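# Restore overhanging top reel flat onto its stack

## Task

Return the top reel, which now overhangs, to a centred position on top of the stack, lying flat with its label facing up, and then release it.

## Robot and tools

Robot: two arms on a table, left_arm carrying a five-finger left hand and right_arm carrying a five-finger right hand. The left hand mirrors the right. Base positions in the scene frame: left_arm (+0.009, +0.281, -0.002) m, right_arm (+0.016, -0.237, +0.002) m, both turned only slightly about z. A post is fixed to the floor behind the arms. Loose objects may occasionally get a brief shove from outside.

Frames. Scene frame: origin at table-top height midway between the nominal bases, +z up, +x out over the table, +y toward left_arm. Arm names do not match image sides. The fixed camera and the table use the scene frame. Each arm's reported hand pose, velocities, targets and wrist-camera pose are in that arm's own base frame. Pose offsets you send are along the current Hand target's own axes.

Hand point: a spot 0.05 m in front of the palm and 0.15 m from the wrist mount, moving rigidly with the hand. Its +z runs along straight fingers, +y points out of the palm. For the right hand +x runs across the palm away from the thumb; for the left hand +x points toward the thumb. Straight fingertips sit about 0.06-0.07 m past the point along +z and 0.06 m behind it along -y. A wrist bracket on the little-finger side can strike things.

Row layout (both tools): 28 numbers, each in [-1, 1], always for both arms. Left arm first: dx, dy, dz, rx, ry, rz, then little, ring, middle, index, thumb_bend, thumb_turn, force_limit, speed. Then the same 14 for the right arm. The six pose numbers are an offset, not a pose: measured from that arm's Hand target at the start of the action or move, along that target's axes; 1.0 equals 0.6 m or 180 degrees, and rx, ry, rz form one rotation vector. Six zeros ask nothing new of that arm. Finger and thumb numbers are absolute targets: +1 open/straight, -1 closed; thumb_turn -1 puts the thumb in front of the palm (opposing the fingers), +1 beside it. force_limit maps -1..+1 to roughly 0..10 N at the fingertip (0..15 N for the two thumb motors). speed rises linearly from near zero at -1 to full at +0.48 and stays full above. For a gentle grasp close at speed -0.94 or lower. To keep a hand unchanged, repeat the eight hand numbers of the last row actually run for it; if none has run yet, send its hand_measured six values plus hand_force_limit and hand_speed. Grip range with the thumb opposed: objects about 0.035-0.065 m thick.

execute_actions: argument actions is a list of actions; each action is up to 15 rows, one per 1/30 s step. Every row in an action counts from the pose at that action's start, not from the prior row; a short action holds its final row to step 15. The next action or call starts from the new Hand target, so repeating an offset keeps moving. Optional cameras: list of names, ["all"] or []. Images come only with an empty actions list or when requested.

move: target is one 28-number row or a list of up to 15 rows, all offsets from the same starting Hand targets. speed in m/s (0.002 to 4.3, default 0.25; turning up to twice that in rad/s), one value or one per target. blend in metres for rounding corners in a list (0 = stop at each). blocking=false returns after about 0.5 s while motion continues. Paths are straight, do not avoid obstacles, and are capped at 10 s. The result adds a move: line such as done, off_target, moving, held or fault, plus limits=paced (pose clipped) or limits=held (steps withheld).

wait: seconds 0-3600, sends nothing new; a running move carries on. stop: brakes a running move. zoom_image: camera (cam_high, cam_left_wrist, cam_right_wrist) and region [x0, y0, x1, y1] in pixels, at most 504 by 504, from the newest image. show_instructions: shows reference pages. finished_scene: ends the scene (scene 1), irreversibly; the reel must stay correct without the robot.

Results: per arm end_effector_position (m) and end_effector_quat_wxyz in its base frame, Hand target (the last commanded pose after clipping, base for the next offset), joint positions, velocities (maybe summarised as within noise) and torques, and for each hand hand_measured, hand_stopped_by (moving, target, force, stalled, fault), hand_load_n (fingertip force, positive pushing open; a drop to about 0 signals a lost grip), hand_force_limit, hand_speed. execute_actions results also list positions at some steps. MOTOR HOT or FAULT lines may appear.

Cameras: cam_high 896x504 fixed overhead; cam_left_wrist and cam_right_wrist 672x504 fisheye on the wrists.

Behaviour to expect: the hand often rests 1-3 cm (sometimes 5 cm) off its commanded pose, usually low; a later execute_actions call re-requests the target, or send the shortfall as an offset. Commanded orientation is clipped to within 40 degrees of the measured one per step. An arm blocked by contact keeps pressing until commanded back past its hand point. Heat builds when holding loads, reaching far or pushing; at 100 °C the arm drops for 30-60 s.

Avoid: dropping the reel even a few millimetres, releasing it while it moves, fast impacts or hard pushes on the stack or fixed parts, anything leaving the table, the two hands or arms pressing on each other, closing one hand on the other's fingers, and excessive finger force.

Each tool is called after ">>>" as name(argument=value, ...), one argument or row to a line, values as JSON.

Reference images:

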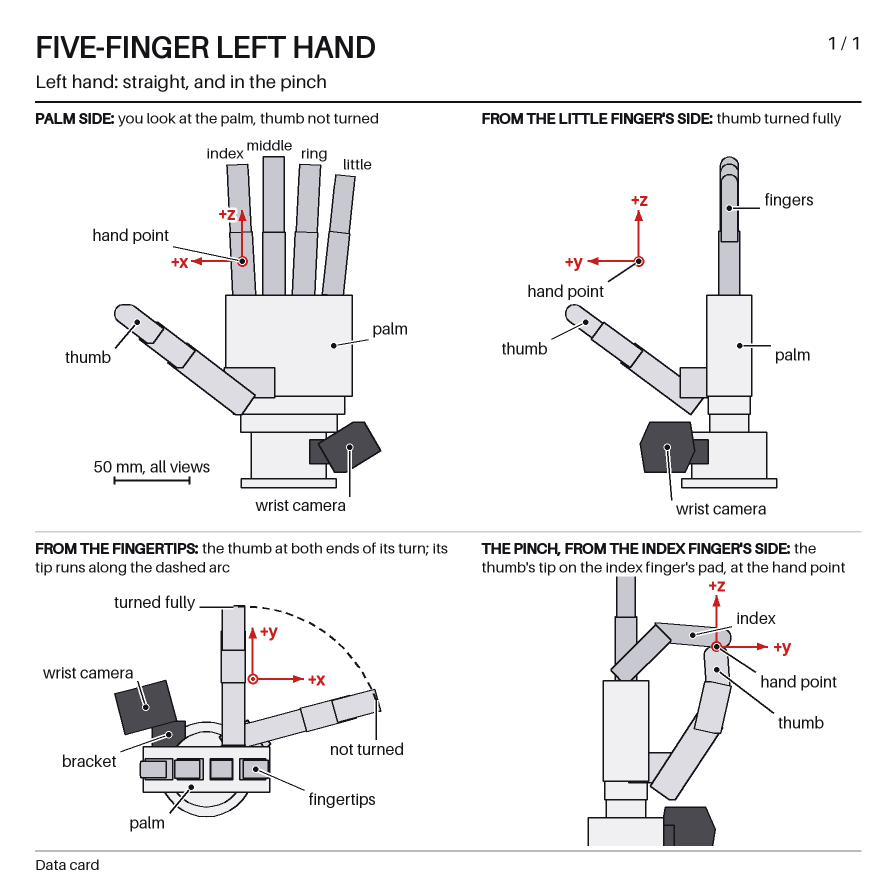

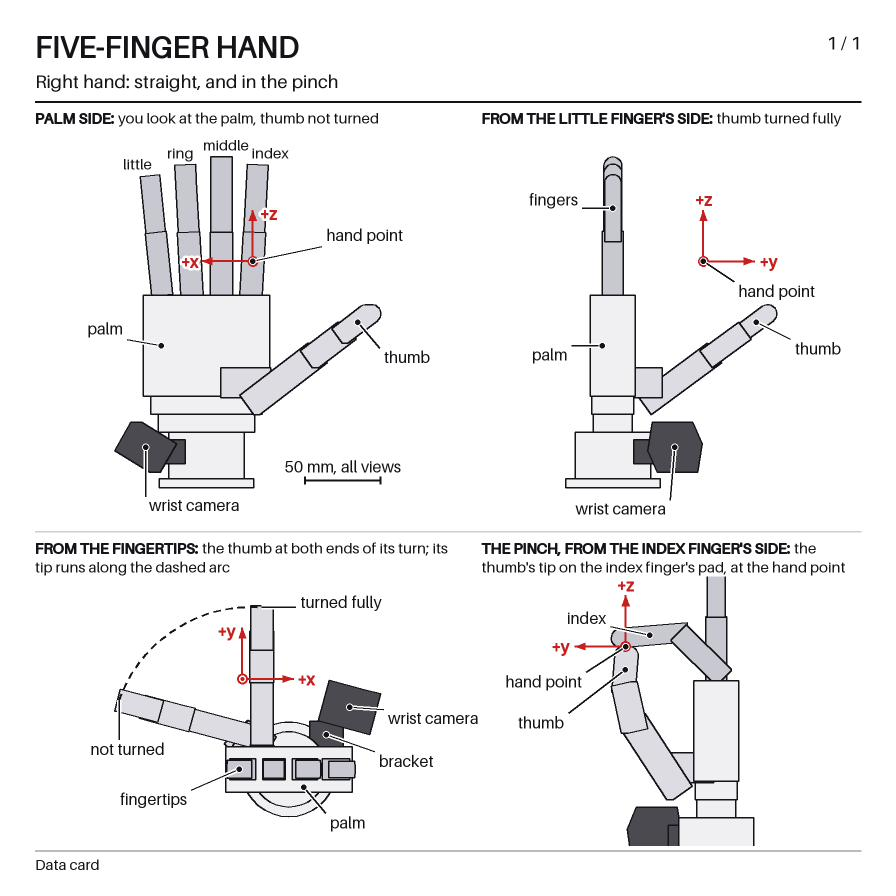

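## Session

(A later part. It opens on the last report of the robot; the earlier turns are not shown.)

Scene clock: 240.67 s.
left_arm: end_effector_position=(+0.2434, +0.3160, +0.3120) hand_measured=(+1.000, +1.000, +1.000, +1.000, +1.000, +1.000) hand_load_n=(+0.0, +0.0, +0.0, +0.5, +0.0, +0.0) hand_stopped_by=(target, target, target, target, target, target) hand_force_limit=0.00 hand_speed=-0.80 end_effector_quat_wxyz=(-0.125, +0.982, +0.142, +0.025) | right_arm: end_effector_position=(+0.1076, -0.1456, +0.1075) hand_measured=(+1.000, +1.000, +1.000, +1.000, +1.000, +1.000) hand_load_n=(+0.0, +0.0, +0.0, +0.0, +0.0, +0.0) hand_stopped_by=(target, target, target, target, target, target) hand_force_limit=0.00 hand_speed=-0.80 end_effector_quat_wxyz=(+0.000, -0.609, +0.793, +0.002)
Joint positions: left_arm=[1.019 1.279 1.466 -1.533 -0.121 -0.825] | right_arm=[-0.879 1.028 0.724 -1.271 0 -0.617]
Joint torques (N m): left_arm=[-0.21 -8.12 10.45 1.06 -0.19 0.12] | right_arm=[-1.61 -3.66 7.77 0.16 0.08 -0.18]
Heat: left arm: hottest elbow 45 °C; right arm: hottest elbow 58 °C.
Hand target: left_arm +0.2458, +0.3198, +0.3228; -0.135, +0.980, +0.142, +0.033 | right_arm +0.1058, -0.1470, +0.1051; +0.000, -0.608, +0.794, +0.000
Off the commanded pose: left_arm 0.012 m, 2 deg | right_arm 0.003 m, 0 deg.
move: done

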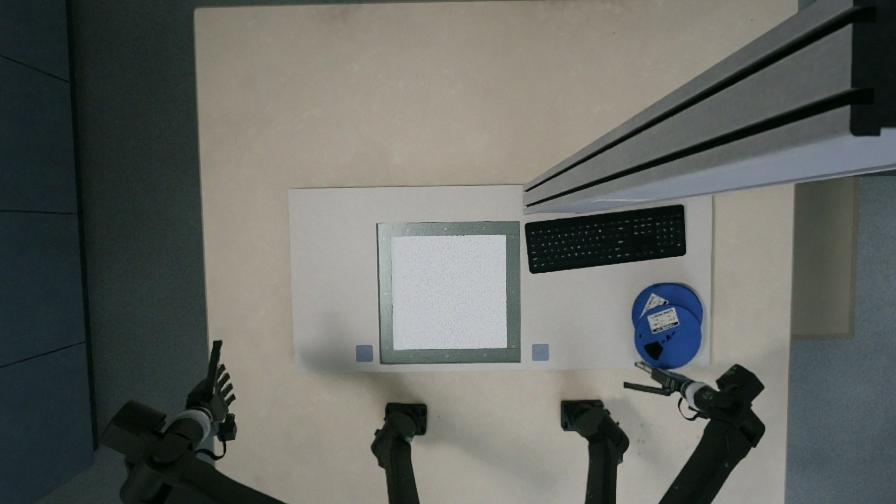

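>>> move(
  target=[0,0,0,0,0,0,1,1,1,1,1,1,0,-0.8,0,-0.05,-0.0217,0,0,0,1,1,1,1,1,1,0,-0.8],
  speed=0.05,
  cameras=["cam_high"],
)

>>> zoom_image(
  camera="cam_high",
  region=[610, 260, 740, 390],
)

Scene clock: 249.73 s.
left_arm: end_effector_position=(+0.2434, +0.3160, +0.3120) hand_measured=(+1.000, +1.000, +1.000, +1.000, +1.000, +1.000) hand_load_n=(+0.0, +0.0, +0.0, +0.0, +0.0, +0.0) hand_stopped_by=(target, target, target, target, target, target) hand_force_limit=0.00 hand_speed=-0.80 end_effector_quat_wxyz=(-0.125, +0.982, +0.142, +0.025) | right_arm: end_effector_position=(+0.1150, -0.1450, +0.1089) hand_measured=(+1.000, +1.000, +1.000, +1.000, +1.000, +1.000) hand_load_n=(+0.0, +0.0, -5.0, +0.0, +0.0, +0.0) hand_stopped_by=(target, target, target, target, target, target) hand_force_limit=0.00 hand_speed=-0.80 end_effector_quat_wxyz=(-0.009, -0.609, +0.793, +0.018)
Joint positions: left_arm=[1.019 1.279 1.466 -1.533 -0.121 -0.825] | right_arm=[-0.842 1.07 0.747 -1.285 0.015 -0.582]
Joint torques (N m): left_arm=[-0.15 -8.18 10.45 1.05 -0.2 0.12] | right_arm=[0.32 -2.37 11.92 0.1 -0.54 0.09]
Heat: left arm: hottest elbow 46 °C; right arm: hottest elbow 57 °C.
Hand target: left_arm +0.2458, +0.3198, +0.3228; -0.135, +0.980, +0.142, +0.033 | right_arm +0.1348, -0.1548, +0.1180; +0.000, -0.608, +0.794, +0.000
Off the commanded pose: left_arm 0.012 m, 2 deg | right_arm 0.024 m, 2 deg.
move: off_target (right_arm)

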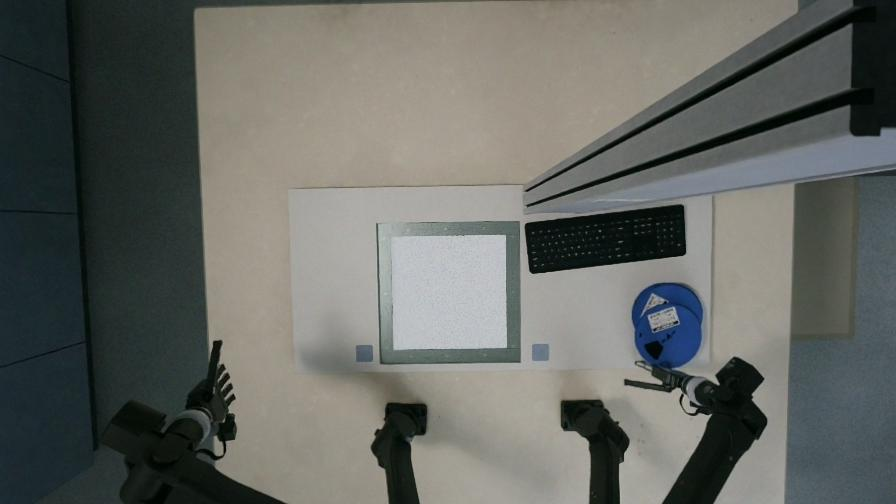

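Scaled by 3.877 from the camera's image (finer frame: 1280x720).

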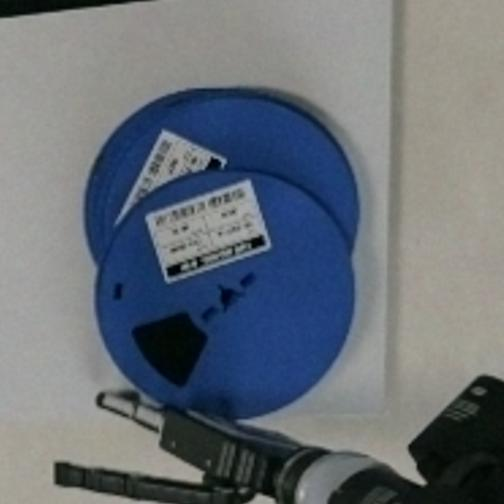

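>>> move(
  target=[0,0,0,0,0,0,1,1,1,1,1,1,0,-0.8,0.008,-0.035,0,0,0,0,1,1,1,1,1,1,0,-0.8],
  speed=0.05,
  cameras=["cam_high"],
)

>>> zoom_image(
  camera="cam_high",
  region=[610, 260, 740, 390],
)

Scene clock: 259.07 s.
left_arm: end_effector_position=(+0.2434, +0.3160, +0.3120) hand_measured=(+1.000, +1.000, +1.000, +1.000, +1.000, +1.000) hand_load_n=(+0.0, +0.0, +0.0, +0.0, +0.0, +0.0) hand_stopped_by=(target, target, target, target, target, target) hand_force_limit=0.00 hand_speed=-0.80 end_effector_quat_wxyz=(-0.125, +0.982, +0.142, +0.025) | right_arm: end_effector_position=(+0.1307, -0.1502, +0.1102) hand_measured=(+1.000, +1.000, +1.000, +1.000, +1.000, +1.000) hand_load_n=(+0.0, +0.0, -5.0, +0.0, +0.0, +0.0) hand_stopped_by=(target, target, target, target, target, target) hand_force_limit=0.00 hand_speed=-0.80 end_effector_quat_wxyz=(-0.008, -0.610, +0.792, +0.027)
Joint positions: left_arm=[1.019 1.279 1.466 -1.533 -0.121 -0.825] | right_arm=[-0.814 1.128 0.787 -1.285 0.011 -0.556]
Joint torques (N m): left_arm=[-0.21 -8.18 10.45 1.05 -0.19 0.12] | right_arm=[-0.09 -3.25 12.12 0.64 -0.37 0.09]
Heat: left arm: hottest elbow 46 °C; right arm: hottest elbow 57 °C.
Hand target: left_arm +0.2458, +0.3198, +0.3228; -0.135, +0.980, +0.142, +0.033 | right_arm +0.1539, -0.1650, +0.1181; +0.000, -0.608, +0.794, +0.000
Off the commanded pose: left_arm 0.012 m, 2 deg | right_arm 0.028 m, 3 deg.
move: off_target (right_arm)

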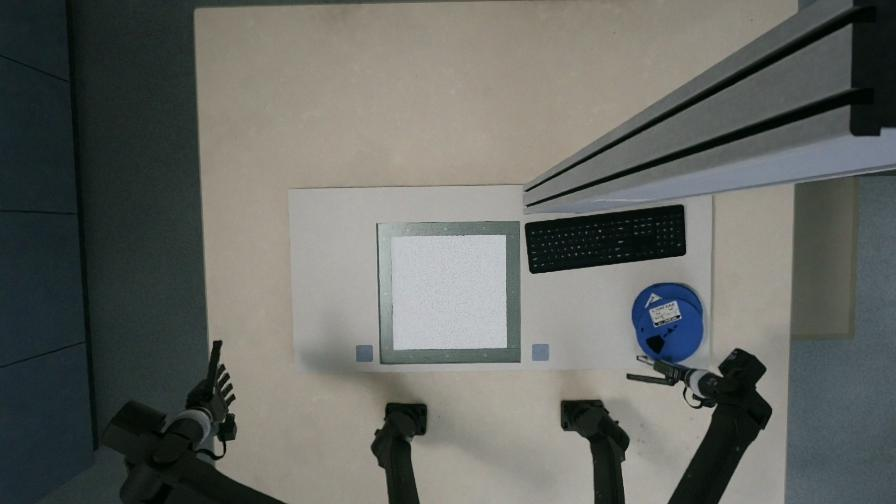

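Scaled by 3.877 from the camera's image (finer frame: 1280x720).

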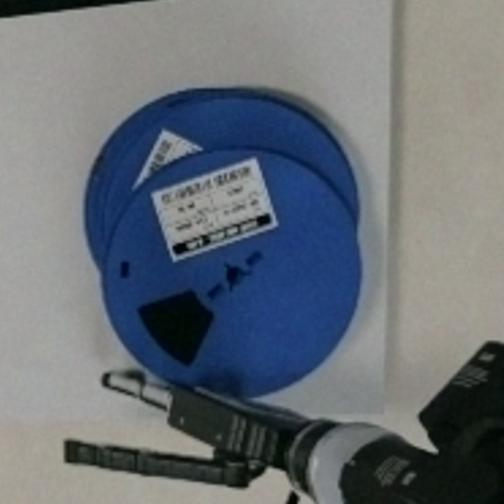

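>>> move(
  target=[0,0,0,0,0,0,1,1,1,1,1,1,0,-0.8,0,-0.038,0,0,0,0,1,1,1,1,1,1,0,-0.8],
  speed=0.05,
  cameras=["cam_high"],
)

>>> zoom_image(
  camera="cam_high",
  region=[610, 260, 740, 390],
)

Scene clock: 270.37 s.
left_arm: end_effector_position=(+0.2434, +0.3160, +0.3120) hand_measured=(+1.000, +1.000, +1.000, +1.000, +1.000, +1.000) hand_load_n=(+0.0, +0.0, +0.0, -0.5, +0.0, +0.0) hand_stopped_by=(target, target, target, target, target, target) hand_force_limit=0.00 hand_speed=-0.80 end_effector_quat_wxyz=(-0.125, +0.982, +0.142, +0.025) | right_arm: end_effector_position=(+0.1500, -0.1547, +0.1110) hand_measured=(+1.000, +1.000, +1.000, +1.000, +1.000, +1.000) hand_load_n=(+0.0, +0.0, -4.5, +0.0, +0.0, +0.0) hand_stopped_by=(target, target, target, target, target, target) hand_force_limit=0.00 hand_speed=-0.80 end_effector_quat_wxyz=(-0.009, -0.610, +0.791, +0.031)
Joint positions: left_arm=[1.019 1.279 1.466 -1.533 -0.121 -0.825] | right_arm=[-0.776 1.184 0.829 -1.28 0.009 -0.519]
Joint torques (N m): left_arm=[-0.15 -8.18 10.45 1.05 -0.19 0.12] | right_arm=[-0.09 -4.07 12.21 0.88 -0.32 0.06]
Heat: left arm: hottest elbow 46 °C; right arm: hottest elbow 57 °C.
Hand target: left_arm +0.2458, +0.3198, +0.3228; -0.135, +0.980, +0.142, +0.033 | right_arm +0.1759, -0.1709, +0.1180; +0.000, -0.608, +0.794, +0.000
Off the commanded pose: left_arm 0.012 m, 2 deg | right_arm 0.031 m, 4 deg.
move: off_target (right_arm)

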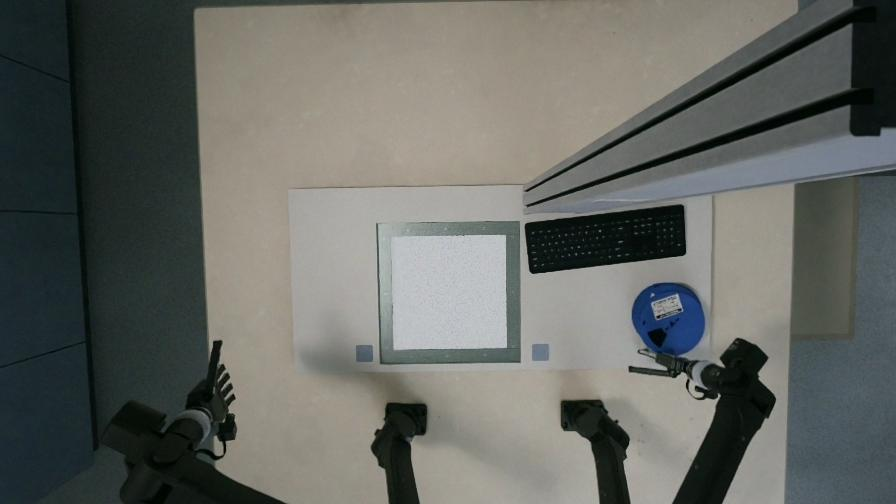

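Scaled by 3.877 from the camera's image (finer frame: 1280x720).

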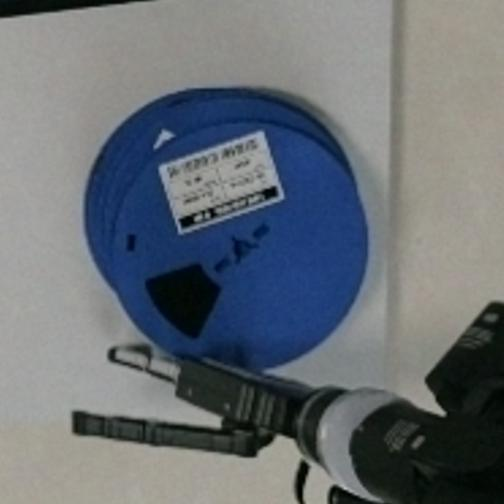

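>>> move(
  target=[0,0,0,0,0,0,1,1,1,1,1,1,0,-0.8,-0.006,-0.024,0,0,0,0,1,1,1,1,1,1,0,-0.8],
  speed=0.05,
  cameras=["cam_high"],
)

>>> zoom_image(
  camera="cam_high",
  region=[620, 270, 720, 370],
)

Scene clock: 275.77 s.
left_arm: end_effector_position=(+0.2434, +0.3160, +0.3120) hand_measured=(+1.000, +1.000, +1.000, +1.000, +1.000, +1.000) hand_load_n=(+0.0, +0.0, +0.0, +0.0, +0.0, +0.0) hand_stopped_by=(target, target, target, target, target, target) hand_force_limit=0.00 hand_speed=-0.80 end_effector_quat_wxyz=(-0.125, +0.982, +0.142, +0.025) | right_arm: end_effector_position=(+0.1644, -0.1560, +0.1112) hand_measured=(+1.000, +1.000, +1.000, +1.000, +1.000, +1.000) hand_load_n=(+0.0, +0.0, -5.0, +0.0, +0.0, +0.0) hand_stopped_by=(target, target, target, target, target, target) hand_force_limit=0.00 hand_speed=-0.80 end_effector_quat_wxyz=(-0.010, -0.610, +0.791, +0.030)
Joint positions: left_arm=[1.019 1.279 1.466 -1.533 -0.121 -0.825] | right_arm=[-0.745 1.215 0.855 -1.274 0.009 -0.488]
Joint torques (N m): left_arm=[-0.21 -8.18 10.45 1.05 -0.19 0.12] | right_arm=[-0.03 -4.54 12.16 0.85 -0.33 0.06]
Heat: left arm: hottest elbow 46 °C; right arm: hottest elbow 58 °C.
Hand target: left_arm +0.2458, +0.3198, +0.3228; -0.135, +0.980, +0.142, +0.033 | right_arm +0.1908, -0.1710, +0.1180; +0.000, -0.608, +0.794, +0.000
Off the commanded pose: left_arm 0.012 m, 2 deg | right_arm 0.031 m, 4 deg.
move: off_target (right_arm)

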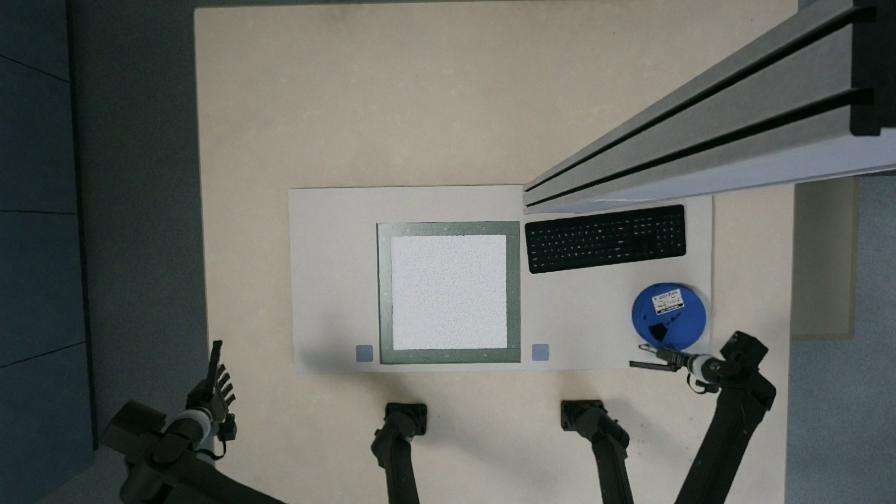

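Scaled by 5.040 from the camera's image (finer frame: 1280x720).

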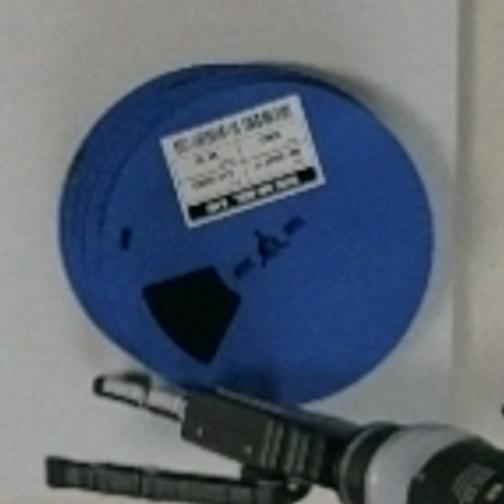

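>>> move(
  target=[
    [0,0,0,0,0,0,1,1,1,1,1,1,0,-0.8,-0.0127,0.10,0,0,0,0,1,1,1,1,1,1,0,-0.8],
    [0,0,0,0,0,0,1,1,1,1,1,1,0,-0.8,-0.0127,0.14,-0.12,0,0,0,1,1,1,1,1,1,0,-0.8],
  ],
  speed=0.1,
  cameras=["cam_high"],
)

>>> zoom_image(
  camera="cam_high",
  region=[625, 275, 715, 365],
)

Scene clock: 291.40 s.
left_arm: end_effector_position=(+0.2434, +0.3160, +0.3120) hand_measured=(+1.000, +1.000, +1.000, +1.000, +1.000, +1.000) hand_load_n=(+0.0, +0.0, +0.0, +0.0, +0.0, +0.0) hand_stopped_by=(target, target, target, target, target, target) hand_force_limit=0.00 hand_speed=-0.80 end_effector_quat_wxyz=(-0.125, +0.982, +0.142, +0.025) | right_arm: end_effector_position=(+0.1041, -0.1294, +0.1721) hand_measured=(+1.000, +1.000, +1.000, +1.000, +1.000, +1.000) hand_load_n=(+0.0, +0.0, +0.0, +0.0, +0.0, +0.0) hand_stopped_by=(target, target, target, target, target, target) hand_force_limit=0.00 hand_speed=-0.80 end_effector_quat_wxyz=(-0.003, -0.605, +0.796, +0.026)
Joint positions: left_arm=[1.019 1.279 1.466 -1.533 -0.121 -0.825] | right_arm=[-0.846 0.983 0.86 -1.501 0.003 -0.575]
Joint velocities: left_arm=[-0.015 -0.005 0.002 -0.002 -0.037 0.168] | right_arm=[within noise]
Joint torques (N m): left_arm=[-0.21 -8.18 10.45 1.05 -0.19 0.12] | right_arm=[-1.61 -3.9 12.96 -0.47 0.01 -0.29]
Heat: left arm: hottest elbow 46 °C; right arm: hottest elbow 58 °C.
Hand target: left_arm +0.2458, +0.3198, +0.3228; -0.135, +0.980, +0.142, +0.033 | right_arm +0.1116, -0.1419, +0.1901; +0.000, -0.609, +0.794, +0.000
Off the commanded pose: left_arm 0.012 m, 2 deg | right_arm 0.023 m, 3 deg.
move: off_target (right_arm)

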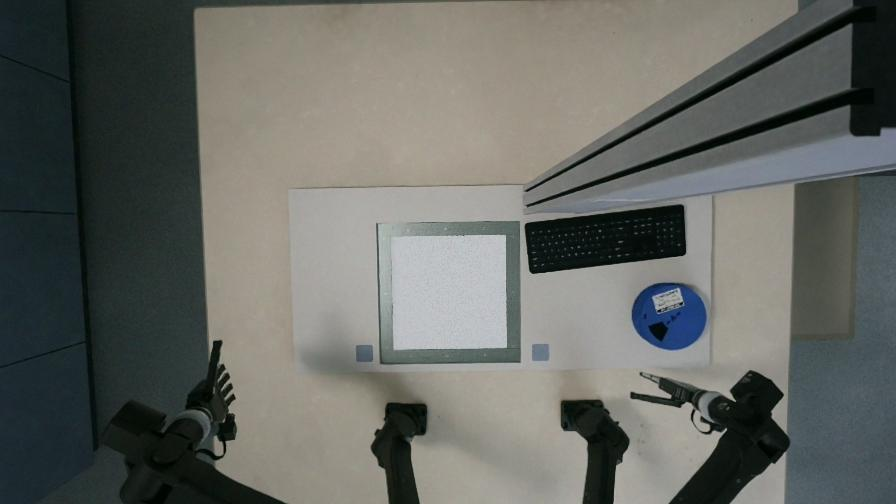

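Scaled by 5.600 from the camera's image (finer frame: 1280x720).

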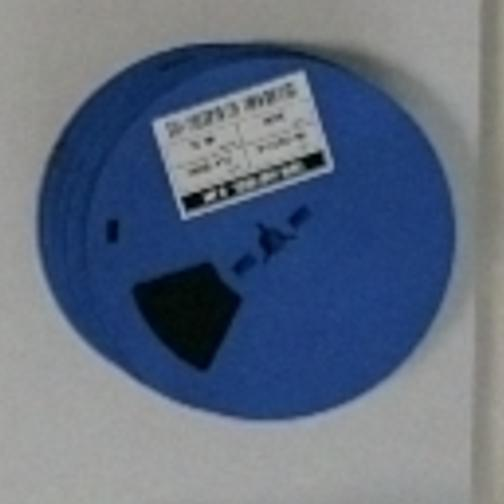

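>>> zoom_image(
  camera="cam_high",
  region=[628, 278, 668, 318],
)

>>> zoom_image(
  camera="cam_high",
  region=[628, 313, 668, 353],
)

>>> zoom_image(
  camera="cam_high",
  region=[668, 278, 708, 318],
)

Scaled by 12.600 from the camera's image (finer frame: 1280x720).

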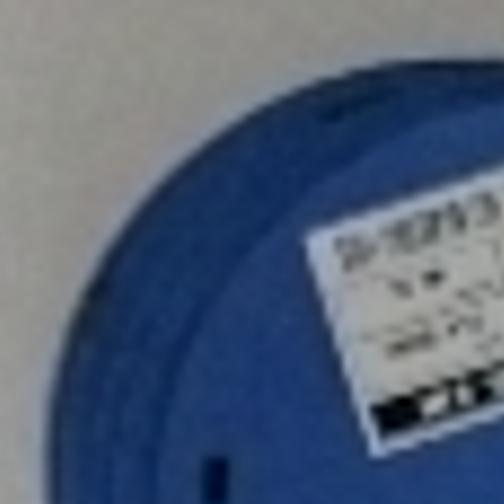

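Scaled by 12.600 from the camera's image (finer frame: 1280x720).

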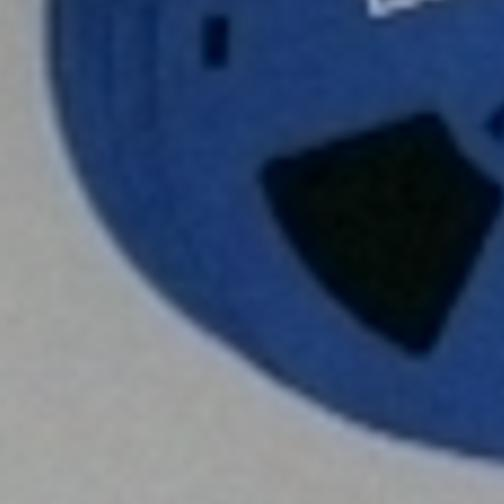

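Scaled by 12.600 from the camera's image (finer frame: 1280x720).

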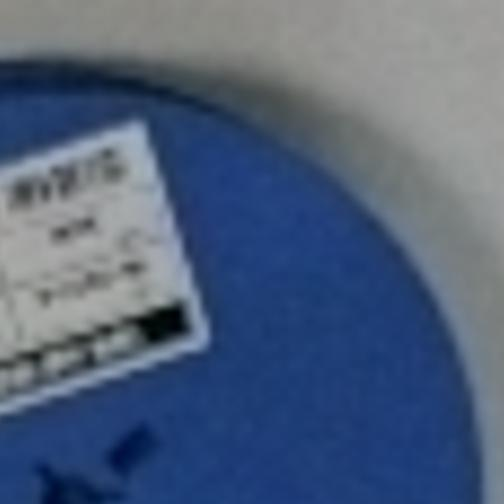

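>>> move(
  target=[0,0,0,0,0,0,1,1,1,1,1,1,0,-0.8,0.2015,-0.2652,-0.025,0,0,0.4167,1,1,1,1,1,1,0,-0.8],
  speed=0.25,
  cameras=["cam_right_wrist"],
)

Scene clock: 313.13 s.
left_arm: end_effector_position=(+0.2434, +0.3160, +0.3120) hand_measured=(+1.000, +1.000, +1.000, +1.000, +1.000, +1.000) hand_load_n=(+0.0, +0.0, +0.0, +0.0, +0.0, +0.0) hand_stopped_by=(target, target, target, target, target, target) hand_force_limit=0.00 hand_speed=-0.80 end_effector_quat_wxyz=(-0.125, +0.982, +0.142, +0.025) | right_arm: end_effector_position=(+0.2255, -0.2820, +0.1907) hand_measured=(+1.000, +1.000, +1.000, +1.000, +1.000, +1.000) hand_load_n=(+0.0, +0.0, +0.0, +0.0, +0.0, +0.0) hand_stopped_by=(target, target, target, target, target, target) hand_force_limit=0.00 hand_speed=-0.80 end_effector_quat_wxyz=(-0.009, -0.011, +1.000, +0.017)
Joint positions: left_arm=[1.019 1.279 1.466 -1.533 -0.121 -0.825] | right_arm=[-1.051 1.409 1.256 -1.457 -0.002 0.498]
Joint torques (N m): left_arm=[-0.21 -8.18 10.45 1.05 -0.19 0.12] | right_arm=[-1.49 -9.58 13.12 -0.34 0.09 0.05]
Heat: left arm: hottest elbow 46 °C; right arm: hottest elbow 60 °C.
Hand target: left_arm +0.2458, +0.3198, +0.3228; -0.135, +0.980, +0.142, +0.033 | right_arm +0.2339, -0.2999, +0.2050; +0.000, +0.000, +1.000, +0.000
Off the commanded pose: left_arm 0.012 m, 2 deg | right_arm 0.024 m, 3 deg.
move: off_target (right_arm)
cam_right_wrist: T_world_to_cam=[[-0.24946, 0.9673, 0.0459, 0.32134], [0.81739, 0.18491, 0.5456, -0.24046], [0.51927, 0.17363, -0.83679, 0.20763]] pos_world=[0.16889, -0.30242, 0.29019]

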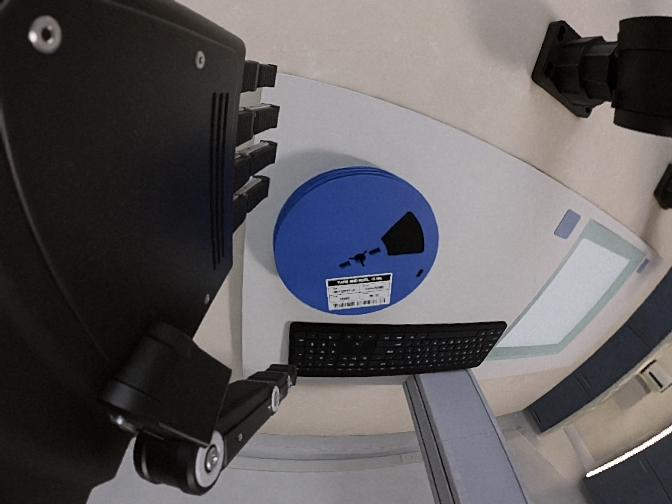

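>>> zoom_image(
  camera="cam_right_wrist",
  region=[260, 150, 450, 330],
)

>>> zoom_image(
  camera="cam_right_wrist",
  region=[265, 155, 345, 235],
)

>>> zoom_image(
  camera="cam_right_wrist",
  region=[345, 155, 445, 255],
)

>>> zoom_image(
  camera="cam_right_wrist",
  region=[265, 230, 345, 310],
)

Scaled by 2.653 from the camera's image (finer frame: 960x720).

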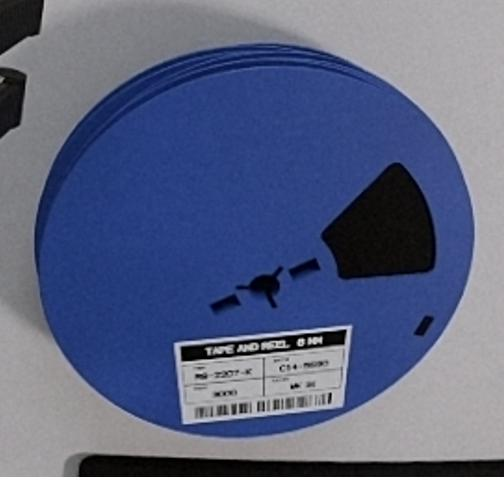

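Scaled by 6.300 from the camera's image (finer frame: 960x720).

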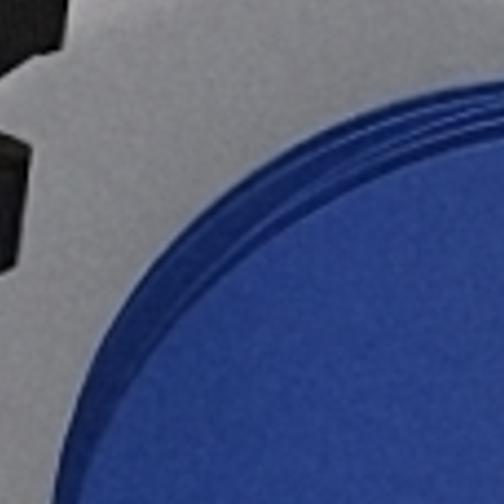

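Scaled by 5.040 from the camera's image (finer frame: 960x720).

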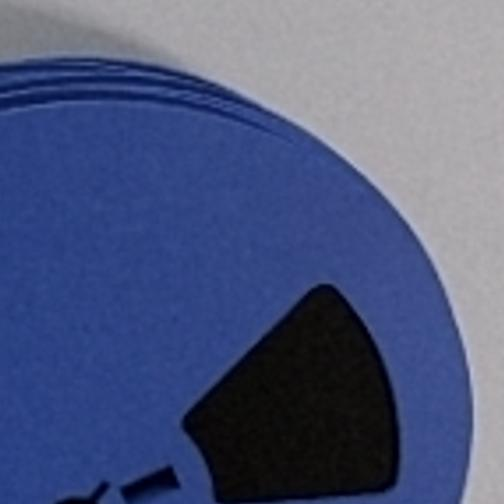

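Scaled by 6.300 from the camera's image (finer frame: 960x720).

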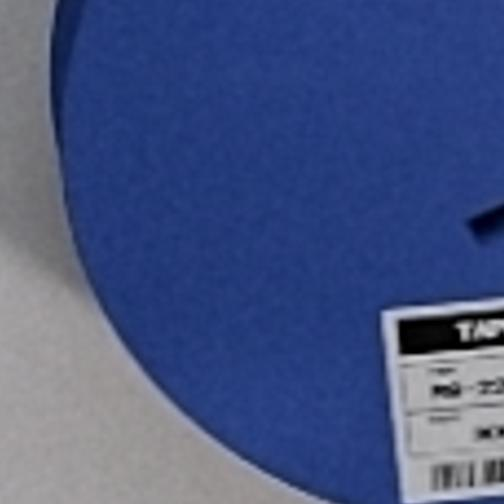

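>>> move(
  target=[0,0,0,0,0,0,1,1,1,1,1,1,0,-0.8,0.1367,0.0917,0.0917,0,0,0,1,1,1,1,1,1,0,-0.8],
  speed=0.25,
  cameras=["cam_right_wrist"],
)

>>> zoom_image(
  camera="cam_right_wrist",
  region=[230, 180, 450, 360],
)

Scene clock: 416.60 s.
left_arm: end_effector_position=(+0.2434, +0.3160, +0.3120) hand_measured=(+1.000, +1.000, +1.000, +1.000, +1.000, +1.000) hand_load_n=(+0.0, +0.0, +0.0, +0.0, +0.0, +0.0) hand_stopped_by=(target, target, target, target, target, target) hand_force_limit=0.00 hand_speed=-0.80 end_effector_quat_wxyz=(-0.125, +0.982, +0.142, +0.025) | right_arm: end_effector_position=(+0.1534, -0.2437, +0.1473) hand_measured=(+1.000, +1.000, +1.000, +1.000, +1.000, +1.000) hand_load_n=(+0.0, +0.0, +0.0, +0.0, +0.0, +0.0) hand_stopped_by=(target, target, target, target, target, target) hand_force_limit=0.00 hand_speed=-0.80 end_effector_quat_wxyz=(-0.005, +0.007, +1.000, +0.009)
Joint positions: left_arm=[1.019 1.279 1.466 -1.533 -0.121 -0.825] | right_arm=[-1.186 1.239 0.985 -1.337 0.003 0.398]
Joint torques (N m): left_arm=[-0.21 -8.18 10.45 1.05 -0.19 0.12] | right_arm=[-1.32 -8.7 8.31 0.12 -0.04 -0.32]
Heat: left arm: hottest elbow 47 °C; right arm: hottest elbow 73 °C.
Hand target: left_arm +0.2458, +0.3198, +0.3228; -0.135, +0.980, +0.142, +0.033 | right_arm +0.1519, -0.2449, +0.1500; +0.000, +0.000, +1.000, +0.000
Off the commanded pose: left_arm 0.012 m, 2 deg | right_arm 0.003 m, 1 deg.
move: done
cam_right_wrist: T_world_to_cam=[[-0.21571, 0.97607, 0.0274, 0.268], [0.81989, 0.16581, 0.54798, -0.17036], [0.53033, 0.14067, -0.83604, 0.19229]] pos_world=[0.0955, -0.26039, 0.24677]

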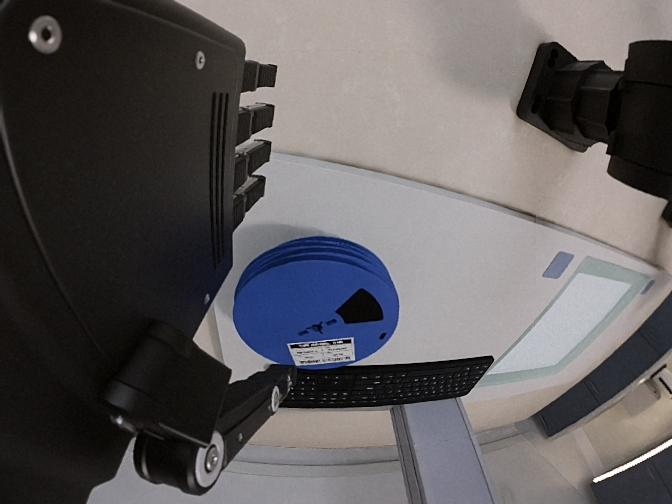

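Scaled by 2.291 from the camera's image (finer frame: 960x720).

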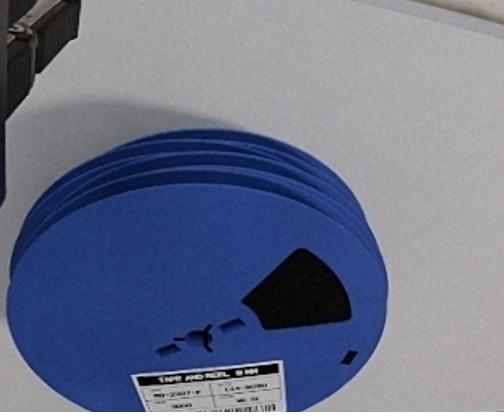

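>>> zoom_image(
  camera="cam_right_wrist",
  region=[230, 225, 315, 310],
)

>>> zoom_image(
  camera="cam_right_wrist",
  region=[320, 225, 405, 310],
)

Scaled by 5.929 from the camera's image (finer frame: 960x720).

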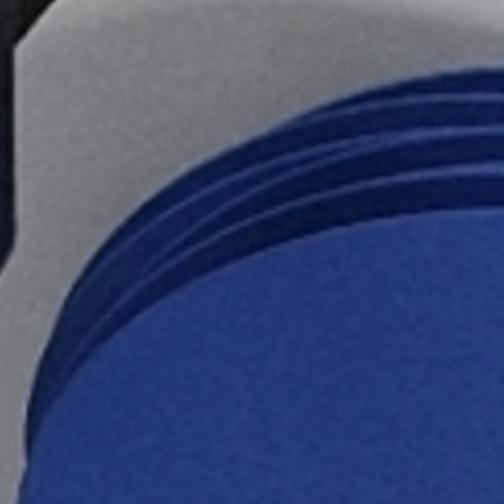

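Scaled by 5.929 from the camera's image (finer frame: 960x720).

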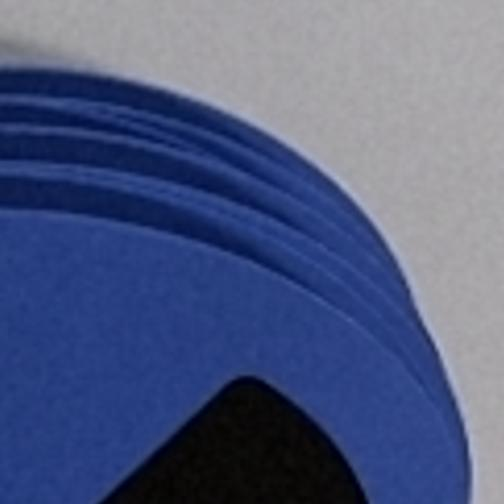

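>>> zoom_image(
  camera="cam_right_wrist",
  region=[230, 260, 270, 320],
)

>>> zoom_image(
  camera="cam_right_wrist",
  region=[365, 250, 405, 310],
)

Scaled by 8.400 from the camera's image (finer frame: 960x720).

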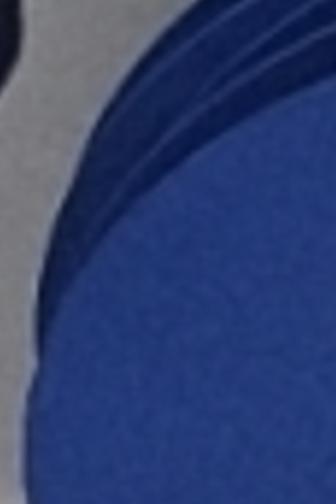

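Scaled by 8.400 from the camera's image (finer frame: 960x720).

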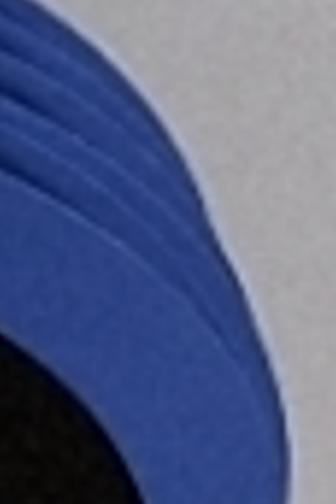

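>>> finished_scene(
)

The scene is finished: the task was done.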